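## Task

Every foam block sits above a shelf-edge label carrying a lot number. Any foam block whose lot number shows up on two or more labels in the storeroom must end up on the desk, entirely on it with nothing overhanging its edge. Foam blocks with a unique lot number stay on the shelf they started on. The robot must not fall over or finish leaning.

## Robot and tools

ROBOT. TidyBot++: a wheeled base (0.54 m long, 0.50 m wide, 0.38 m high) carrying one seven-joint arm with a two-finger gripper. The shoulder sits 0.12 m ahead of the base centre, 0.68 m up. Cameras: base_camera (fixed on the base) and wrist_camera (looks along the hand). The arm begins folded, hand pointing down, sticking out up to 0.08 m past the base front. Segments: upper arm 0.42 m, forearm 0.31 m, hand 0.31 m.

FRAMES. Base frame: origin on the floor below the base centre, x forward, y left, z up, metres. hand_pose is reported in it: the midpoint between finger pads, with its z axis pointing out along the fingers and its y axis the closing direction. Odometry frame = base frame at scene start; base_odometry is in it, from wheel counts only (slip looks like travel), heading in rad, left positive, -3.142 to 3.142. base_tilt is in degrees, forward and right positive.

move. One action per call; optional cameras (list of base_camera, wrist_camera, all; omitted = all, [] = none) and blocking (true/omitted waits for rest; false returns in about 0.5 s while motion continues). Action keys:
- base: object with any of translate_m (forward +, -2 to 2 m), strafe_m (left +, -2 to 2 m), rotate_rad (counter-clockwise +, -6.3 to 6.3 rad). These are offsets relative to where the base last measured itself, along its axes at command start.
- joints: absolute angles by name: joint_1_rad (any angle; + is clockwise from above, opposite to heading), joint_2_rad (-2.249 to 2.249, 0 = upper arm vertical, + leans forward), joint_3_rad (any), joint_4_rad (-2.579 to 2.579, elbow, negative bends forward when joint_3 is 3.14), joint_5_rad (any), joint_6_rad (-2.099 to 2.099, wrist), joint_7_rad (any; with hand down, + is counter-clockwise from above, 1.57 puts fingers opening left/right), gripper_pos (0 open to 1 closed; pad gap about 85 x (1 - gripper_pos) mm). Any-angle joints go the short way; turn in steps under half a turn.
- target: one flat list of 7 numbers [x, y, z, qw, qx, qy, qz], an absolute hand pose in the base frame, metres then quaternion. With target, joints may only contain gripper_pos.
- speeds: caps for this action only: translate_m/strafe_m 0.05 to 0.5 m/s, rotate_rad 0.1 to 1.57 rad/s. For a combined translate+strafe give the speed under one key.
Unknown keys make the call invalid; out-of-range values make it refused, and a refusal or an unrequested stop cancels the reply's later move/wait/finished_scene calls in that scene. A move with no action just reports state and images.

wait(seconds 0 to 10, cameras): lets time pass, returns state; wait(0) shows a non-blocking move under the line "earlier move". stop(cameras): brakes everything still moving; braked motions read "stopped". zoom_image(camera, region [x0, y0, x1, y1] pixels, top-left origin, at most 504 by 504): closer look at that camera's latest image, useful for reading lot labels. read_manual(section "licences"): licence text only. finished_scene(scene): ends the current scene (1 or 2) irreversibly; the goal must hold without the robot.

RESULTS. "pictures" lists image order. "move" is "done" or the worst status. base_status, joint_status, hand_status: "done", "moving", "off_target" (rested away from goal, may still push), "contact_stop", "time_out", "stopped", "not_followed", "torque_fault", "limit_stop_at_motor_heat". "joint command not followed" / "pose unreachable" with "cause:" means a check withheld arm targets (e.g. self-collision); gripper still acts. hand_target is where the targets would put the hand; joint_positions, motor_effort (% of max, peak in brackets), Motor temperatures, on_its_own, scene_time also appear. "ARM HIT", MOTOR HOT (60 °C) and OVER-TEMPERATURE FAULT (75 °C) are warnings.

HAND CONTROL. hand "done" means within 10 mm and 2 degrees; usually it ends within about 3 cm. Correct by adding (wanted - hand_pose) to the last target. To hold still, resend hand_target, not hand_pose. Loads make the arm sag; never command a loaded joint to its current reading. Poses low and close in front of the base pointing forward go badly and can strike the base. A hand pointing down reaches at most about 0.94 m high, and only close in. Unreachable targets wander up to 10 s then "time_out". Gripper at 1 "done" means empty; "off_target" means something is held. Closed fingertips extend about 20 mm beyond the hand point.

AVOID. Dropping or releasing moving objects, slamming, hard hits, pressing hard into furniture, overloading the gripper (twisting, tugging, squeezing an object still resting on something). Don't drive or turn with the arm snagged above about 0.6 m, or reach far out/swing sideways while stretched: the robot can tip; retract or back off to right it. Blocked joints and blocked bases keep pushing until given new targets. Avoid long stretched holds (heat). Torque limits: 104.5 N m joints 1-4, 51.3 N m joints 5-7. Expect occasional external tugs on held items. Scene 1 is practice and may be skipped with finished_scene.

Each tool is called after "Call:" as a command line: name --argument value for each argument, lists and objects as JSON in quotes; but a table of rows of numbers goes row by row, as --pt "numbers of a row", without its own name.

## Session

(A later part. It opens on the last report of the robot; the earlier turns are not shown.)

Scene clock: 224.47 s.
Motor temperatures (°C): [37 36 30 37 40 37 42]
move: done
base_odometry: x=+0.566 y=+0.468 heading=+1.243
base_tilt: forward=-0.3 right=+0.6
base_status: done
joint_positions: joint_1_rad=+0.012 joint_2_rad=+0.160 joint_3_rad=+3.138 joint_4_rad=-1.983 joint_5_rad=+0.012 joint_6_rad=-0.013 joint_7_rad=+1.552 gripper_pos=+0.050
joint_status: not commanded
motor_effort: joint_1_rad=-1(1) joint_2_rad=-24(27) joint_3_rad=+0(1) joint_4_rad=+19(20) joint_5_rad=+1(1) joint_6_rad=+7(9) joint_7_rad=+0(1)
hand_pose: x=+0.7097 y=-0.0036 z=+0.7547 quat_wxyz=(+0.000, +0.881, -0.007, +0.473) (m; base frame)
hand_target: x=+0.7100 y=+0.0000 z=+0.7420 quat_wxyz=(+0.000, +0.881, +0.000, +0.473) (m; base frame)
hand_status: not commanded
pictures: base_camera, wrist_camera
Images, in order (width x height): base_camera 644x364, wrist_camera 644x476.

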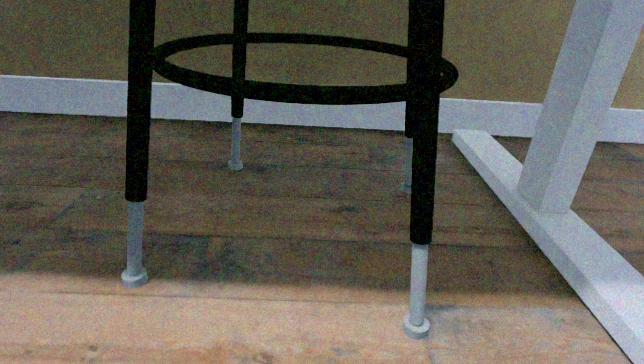

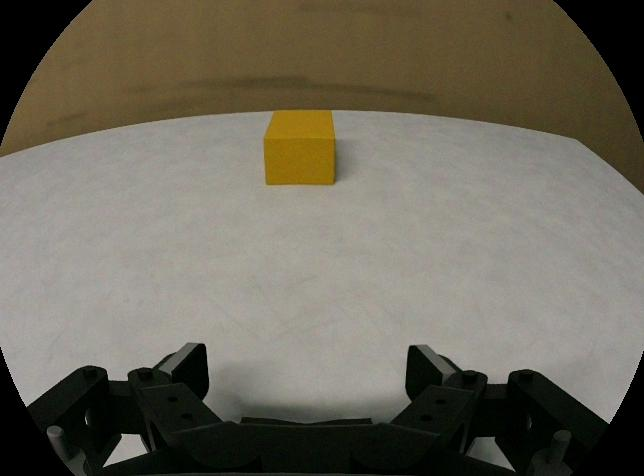

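Call:
move --base '{"translate_m": 0.05, "strafe_m": 1.35, "rotate_rad": 1.5708}' --speeds '{"translate_m": 0.5, "rotate_rad": 0.9}' --joints '{"joint_1_rad": 0.0, "joint_2_rad": -0.306, "joint_3_rad": 3.1416, "joint_4_rad": -2.5, "joint_5_rad": 0.065, "joint_6_rad": 0.09, "joint_7_rad": 1.5708}' --cameras '["wrist_camera", "base_camera"]'

Scene clock: 229.53 s.
Motor temperatures (°C): [37 36 30 37 40 37 42]
move: done
base_odometry: x=-0.696 y=+0.950 heading=+2.815
base_tilt: forward=-0.3 right=+0.6
base_status: done
joint_positions: joint_1_rad=+0.014 joint_2_rad=-0.298 joint_3_rad=+3.139 joint_4_rad=-2.472 joint_5_rad=+0.012 joint_6_rad=+0.038 joint_7_rad=+1.552 gripper_pos=+0.050
joint_status: all done
motor_effort: joint_1_rad=-1(6) joint_2_rad=-7(25) joint_3_rad=+1(4) joint_4_rad=+18(20) joint_5_rad=+1(2) joint_6_rad=+7(9) joint_7_rad=+0(1)
hand_pose: x=+0.5171 y=-0.0030 z=+0.7390 quat_wxyz=(+0.001, +0.876, -0.008, +0.482) (m; base frame)
hand_target: x=+0.5156 y=+0.0032 z=+0.7413 quat_wxyz=(+0.014, +0.868, +0.030, +0.496) (m; base frame)
hand_status: not commanded
pictures: base_camera, wrist_camera
Images, in order (width x height): base_camera 644x364, wrist_camera 644x476.

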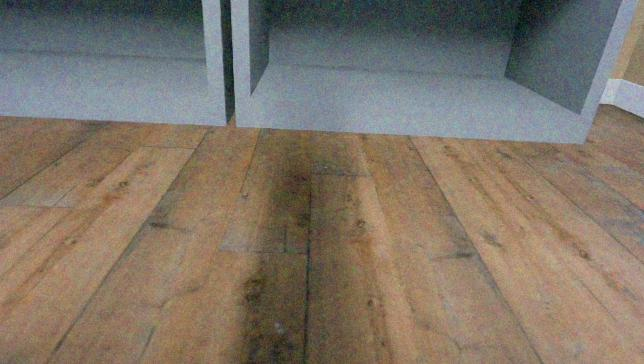

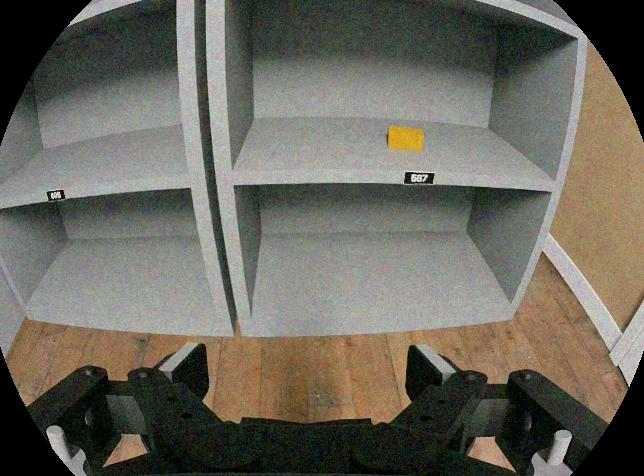

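Call:
zoom_image --camera "wrist_camera" --region '[396, 164, 444, 194]'

Call:
zoom_image --camera "wrist_camera" --region '[380, 115, 460, 195]'

Scaled by 10.500.

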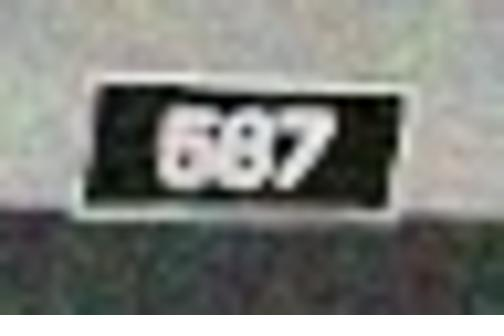

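Scaled by 6.300.

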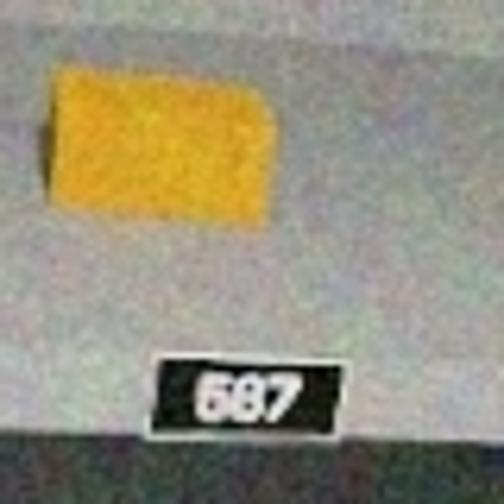

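Call:
move --base '{"translate_m": 0.42, "strafe_m": -0.19}' --cameras '["wrist_camera"]'

Call:
zoom_image --camera "wrist_camera" --region '[290, 220, 390, 320]'

Scene clock: 233.13 s.
Motor temperatures (°C): [37 36 30 37 40 37 42]
move: done
base_odometry: x=-1.033 y=+1.264 heading=+2.816
base_tilt: forward=-0.3 right=+0.6
base_status: done
joint_positions: joint_1_rad=+0.014 joint_2_rad=-0.301 joint_3_rad=+3.139 joint_4_rad=-2.475 joint_5_rad=+0.012 joint_6_rad=+0.041 joint_7_rad=+1.552 gripper_pos=+0.050
joint_status: not commanded
motor_effort: joint_1_rad=-1(1) joint_2_rad=-8(11) joint_3_rad=+1(2) joint_4_rad=+19(20) joint_5_rad=+1(1) joint_6_rad=+8(9) joint_7_rad=+0(1)
hand_pose: x=+0.5163 y=-0.0030 z=+0.7393 quat_wxyz=(+0.001, +0.876, -0.008, +0.483) (m; base frame)
hand_target: x=+0.5156 y=+0.0032 z=+0.7413 quat_wxyz=(+0.014, +0.868, +0.030, +0.496) (m; base frame)
hand_status: not commanded
pictures: wrist_camera
Images, in order (width x height): wrist_camera 644x476.

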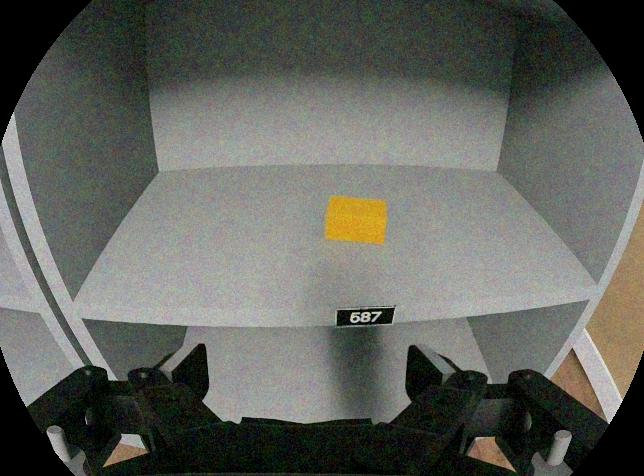

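Scaled by 5.040.

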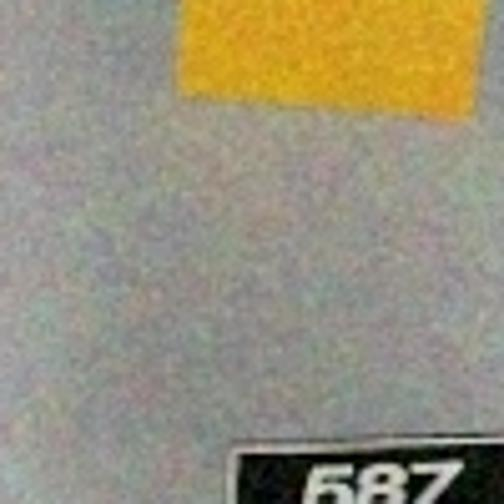

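Call:
zoom_image --camera "wrist_camera" --region '[330, 300, 400, 332]'

Scaled by 7.200.

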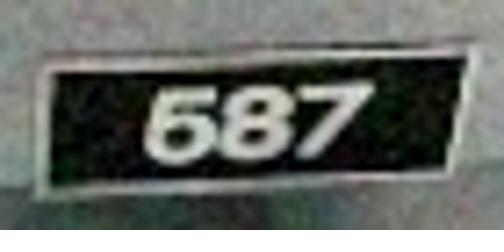

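Call:
move --base '{"translate_m": -1.65, "strafe_m": 0.24}' --joints '{"joint_1_rad": 1.585, "joint_2_rad": -0.6, "joint_3_rad": 3.1416, "joint_4_rad": -2.4, "joint_5_rad": 0.065, "joint_6_rad": -0.2, "joint_7_rad": 1.5708}' --cameras '["wrist_camera"]'

Scene clock: 240.33 s.
Motor temperatures (°C): [37 36 30 37 40 37 42]
move: done
base_odometry: x=+0.453 y=+0.509 heading=+2.816
base_tilt: forward=-0.4 right=+0.6
base_status: done
joint_positions: joint_1_rad=+1.567 joint_2_rad=-0.583 joint_3_rad=+3.139 joint_4_rad=-2.415 joint_5_rad=+0.012 joint_6_rad=-0.152 joint_7_rad=+1.552 gripper_pos=+0.050
joint_status: all done
motor_effort: joint_1_rad=+0(2) joint_2_rad=-1(10) joint_3_rad=+1(2) joint_4_rad=+21(22) joint_5_rad=+1(2) joint_6_rad=+8(9) joint_7_rad=+0(1)
hand_pose: x=+0.1224 y=-0.3570 z=+0.8267 quat_wxyz=(+0.385, +0.592, -0.592, +0.388) (m; base frame)
hand_target: x=+0.1113 y=-0.3516 z=+0.8282 quat_wxyz=(+0.400, +0.607, -0.583, +0.363) (m; base frame)
hand_status: not commanded
pictures: wrist_camera
Images, in order (width x height): wrist_camera 644x476.

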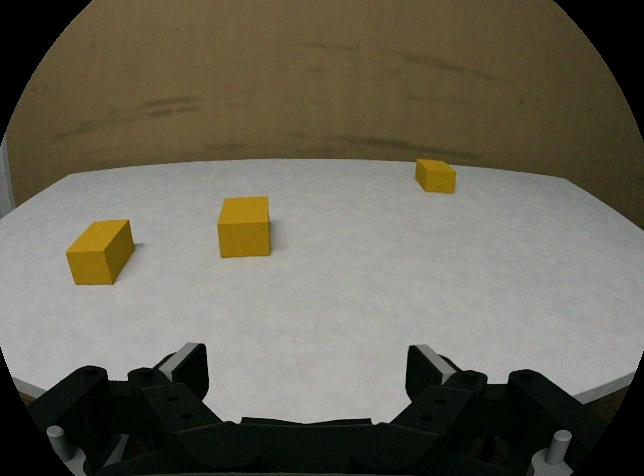

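Call:
move --base '{"translate_m": -1.34, "strafe_m": 0.92}' --cameras '["base_camera"]'

Call:
move --base '{"strafe_m": 1.22}' --joints '{"joint_1_rad": 1.585, "joint_2_rad": -0.6, "joint_3_rad": 3.1416, "joint_4_rad": -2.4, "joint_5_rad": 0.065, "joint_6_rad": -0.556, "joint_7_rad": 1.5708}' --cameras '["wrist_camera", "base_camera"]'

Scene clock: 245.00 s.
Motor temperatures (°C): [37 36 30 37 40 37 42]
move: done
base_odometry: x=+1.429 y=-0.791 heading=+2.816
base_tilt: forward=-0.4 right=+0.6
base_status: done
joint_positions: joint_1_rad=+1.567 joint_2_rad=-0.589 joint_3_rad=+3.139 joint_4_rad=-2.414 joint_5_rad=+0.012 joint_6_rad=-0.154 joint_7_rad=+1.552 gripper_pos=+0.050
joint_status: not commanded
motor_effort: joint_1_rad=+0(1) joint_2_rad=-1(4) joint_3_rad=+1(2) joint_4_rad=+22(23) joint_5_rad=+1(1) joint_6_rad=+8(9) joint_7_rad=+0(1)
hand_pose: x=+0.1223 y=-0.3564 z=+0.8292 quat_wxyz=(+0.387, +0.591, -0.591, +0.390) (m; base frame)
hand_target: x=+0.1113 y=-0.3516 z=+0.8282 quat_wxyz=(+0.400, +0.607, -0.583, +0.363) (m; base frame)
hand_status: not commanded
pictures: base_camera
Images, in order (width x height): base_camera 644x364.

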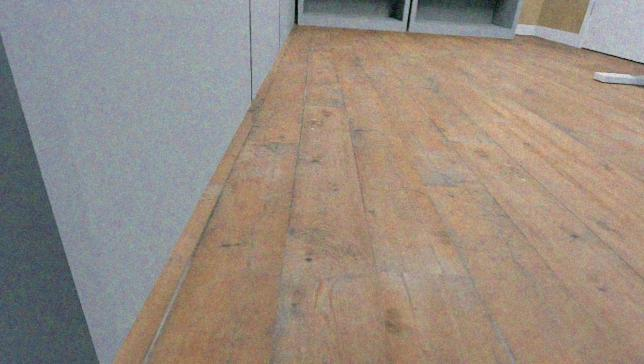

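Scene clock: 248.67 s.
Motor temperatures (°C): [37 36 30 37 40 37 42]
move: done
base_odometry: x=+1.039 y=-1.947 heading=+2.817
base_tilt: forward=-0.4 right=+0.6
base_status: done
joint_positions: joint_1_rad=+1.567 joint_2_rad=-0.593 joint_3_rad=+3.139 joint_4_rad=-2.401 joint_5_rad=+0.012 joint_6_rad=-0.512 joint_7_rad=+1.552 gripper_pos=+0.050
joint_status: all done
motor_effort: joint_1_rad=-1(1) joint_2_rad=+1(3) joint_3_rad=+1(1) joint_4_rad=+21(23) joint_5_rad=+1(2) joint_6_rad=+6(8) joint_7_rad=-1(1)
hand_pose: x=+0.1205 y=-0.2983 z=+0.7448 quat_wxyz=(+0.283, +0.647, -0.649, +0.282) (m; base frame)
hand_target: x=+0.1056 y=-0.2886 z=+0.7379 quat_wxyz=(+0.291, +0.662, -0.644, +0.250) (m; base frame)
hand_status: not commanded
pictures: base_camera, wrist_camera
Images, in order (width x height): base_camera 644x364, wrist_camera 644x476.

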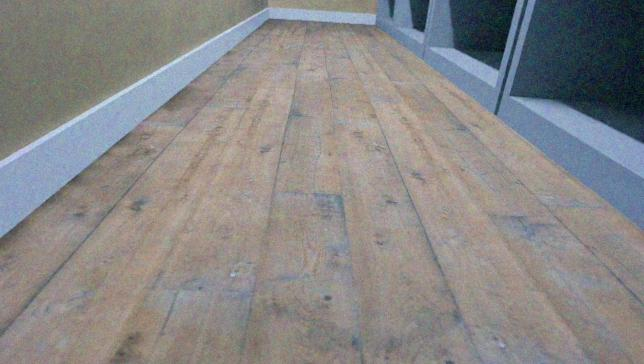

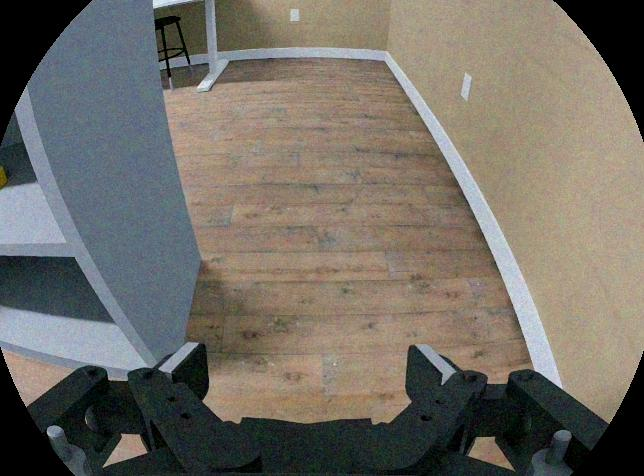

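Call:
move --base '{"translate_m": 1.38}' --cameras '["wrist_camera", "base_camera"]'

Scene clock: 253.20 s.
Motor temperatures (°C): [37 36 30 37 40 37 42]
move: done
base_odometry: x=-0.269 y=-1.507 heading=+2.817
base_tilt: forward=-0.3 right=+0.6
base_status: done
joint_positions: joint_1_rad=+1.567 joint_2_rad=-0.593 joint_3_rad=+3.139 joint_4_rad=-2.401 joint_5_rad=+0.012 joint_6_rad=-0.512 joint_7_rad=+1.552 gripper_pos=+0.050
joint_status: not commanded
motor_effort: joint_1_rad=-1(1) joint_2_rad=+0(1) joint_3_rad=+1(2) joint_4_rad=+21(22) joint_5_rad=+1(1) joint_6_rad=+6(7) joint_7_rad=+0(1)
hand_pose: x=+0.1204 y=-0.2983 z=+0.7448 quat_wxyz=(+0.283, +0.647, -0.650, +0.282) (m; base frame)
hand_target: x=+0.1056 y=-0.2886 z=+0.7379 quat_wxyz=(+0.291, +0.662, -0.644, +0.250) (m; base frame)
hand_status: not commanded
pictures: base_camera, wrist_camera
Images, in order (width x height): base_camera 644x364, wrist_camera 644x476.

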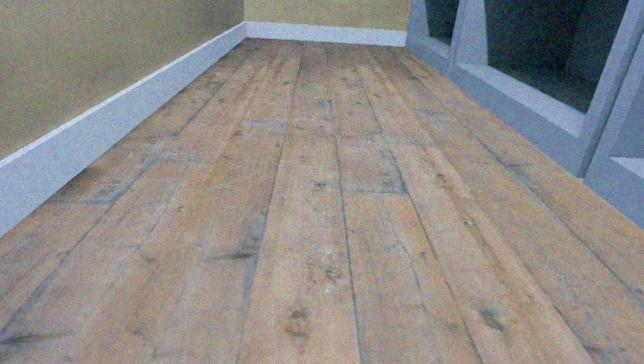

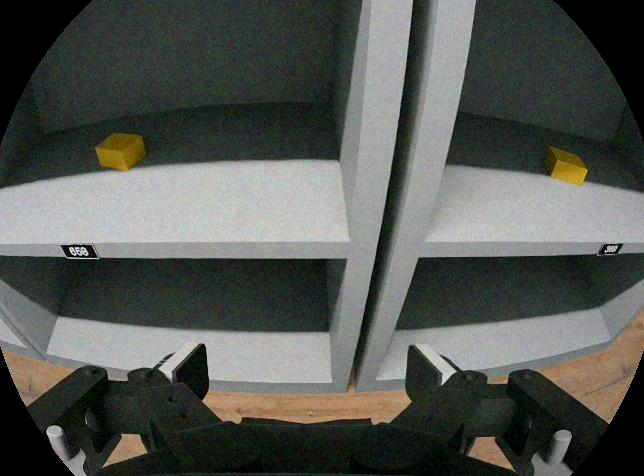

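Call:
zoom_image --camera "wrist_camera" --region '[54, 238, 110, 266]'

Call:
zoom_image --camera "wrist_camera" --region '[586, 234, 634, 262]'

Call:
move --base '{"translate_m": 0.3}' --joints '{"joint_1_rad": 1.585, "joint_2_rad": -0.6, "joint_3_rad": 3.1416, "joint_4_rad": -2.4, "joint_5_rad": 0.065, "joint_6_rad": 0.1, "joint_7_rad": 1.5708}' --cameras '["wrist_camera"]'

Scaled by 9.000.

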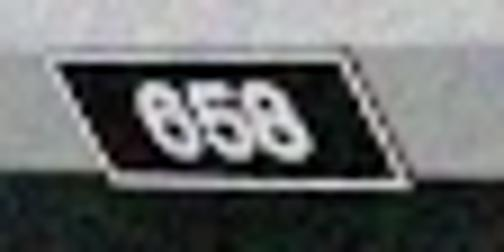

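Scaled by 10.500.

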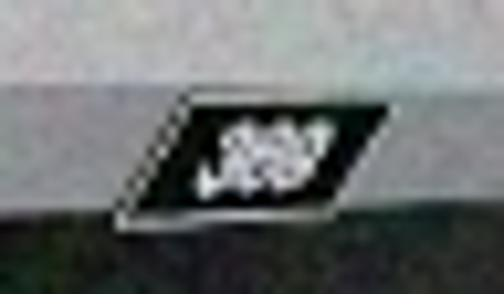

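Scene clock: 255.30 s.
Motor temperatures (°C): [37 36 30 37 40 37 42]
move: done
base_odometry: x=-0.553 y=-1.411 heading=+2.818
base_tilt: forward=-0.3 right=+0.6
base_status: done
joint_positions: joint_1_rad=+1.567 joint_2_rad=-0.593 joint_3_rad=+3.139 joint_4_rad=-2.398 joint_5_rad=+0.012 joint_6_rad=+0.053 joint_7_rad=+1.552 gripper_pos=+0.050
joint_status: all done
motor_effort: joint_1_rad=+0(1) joint_2_rad=-1(2) joint_3_rad=+1(3) joint_4_rad=+22(24) joint_5_rad=+1(2) joint_6_rad=+9(9) joint_7_rad=+0(1)
hand_pose: x=+0.1233 y=-0.3768 z=+0.9014 quat_wxyz=(+0.450, +0.544, -0.543, +0.455) (m; base frame)
hand_target: x=+0.1170 y=-0.3773 z=+0.9175 quat_wxyz=(+0.483, +0.546, -0.516, +0.450) (m; base frame)
hand_status: not commanded
pictures: wrist_camera
Images, in order (width x height): wrist_camera 644x476.

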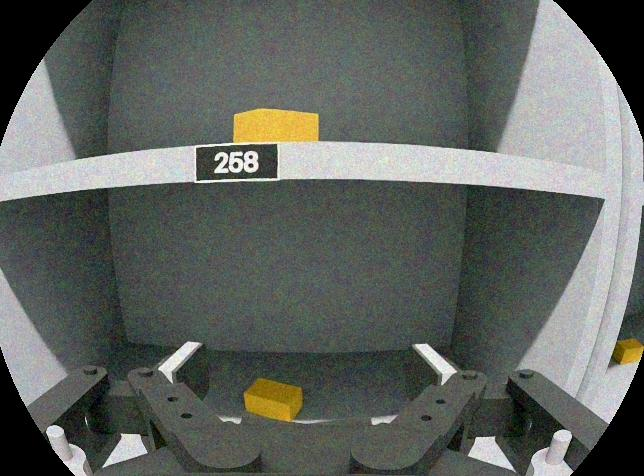

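Call:
move --joints '{"joint_1_rad": 1.585, "joint_2_rad": -0.6, "joint_3_rad": 3.1416, "joint_4_rad": -2.4, "joint_5_rad": 0.065, "joint_6_rad": -0.556, "joint_7_rad": 1.5708}' --cameras '["wrist_camera"]'

Call:
zoom_image --camera "wrist_camera" --region '[210, 215, 290, 275]'

Scene clock: 256.90 s.
Motor temperatures (°C): [37 36 30 37 40 37 42]
move: done
base_odometry: x=-0.553 y=-1.411 heading=+2.818
base_tilt: forward=-0.3 right=+0.6
base_status: not commanded
joint_positions: joint_1_rad=+1.567 joint_2_rad=-0.593 joint_3_rad=+3.139 joint_4_rad=-2.397 joint_5_rad=+0.012 joint_6_rad=-0.516 joint_7_rad=+1.552 gripper_pos=+0.050
joint_status: all done
motor_effort: joint_1_rad=+0(2) joint_2_rad=+1(2) joint_3_rad=+1(2) joint_4_rad=+21(23) joint_5_rad=+1(2) joint_6_rad=+6(9) joint_7_rad=+0(1)
hand_pose: x=+0.1204 y=-0.2987 z=+0.7461 quat_wxyz=(+0.283, +0.647, -0.650, +0.282) (m; base frame)
hand_target: x=+0.1056 y=-0.2886 z=+0.7379 quat_wxyz=(+0.291, +0.662, -0.644, +0.250) (m; base frame)
hand_status: not commanded
pictures: wrist_camera
Images, in order (width x height): wrist_camera 644x476.

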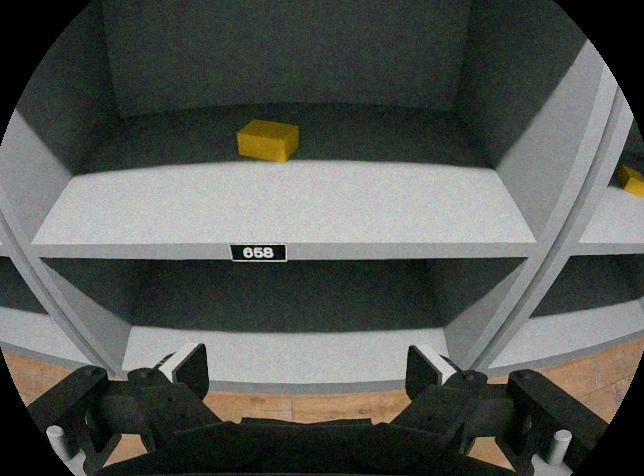

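Scaled by 6.300.

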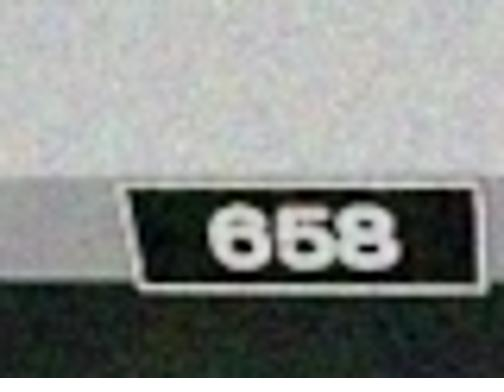

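Call:
zoom_image --camera "wrist_camera" --region '[238, 242, 280, 264]'

Scaled by 12.000.

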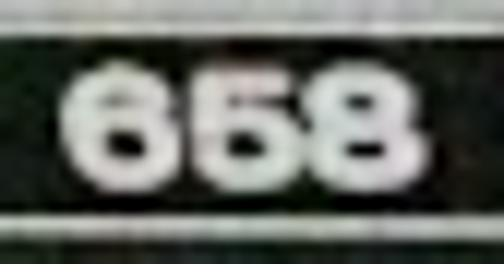

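Call:
finished_scene --scene 2

The scene is finished: the task was done.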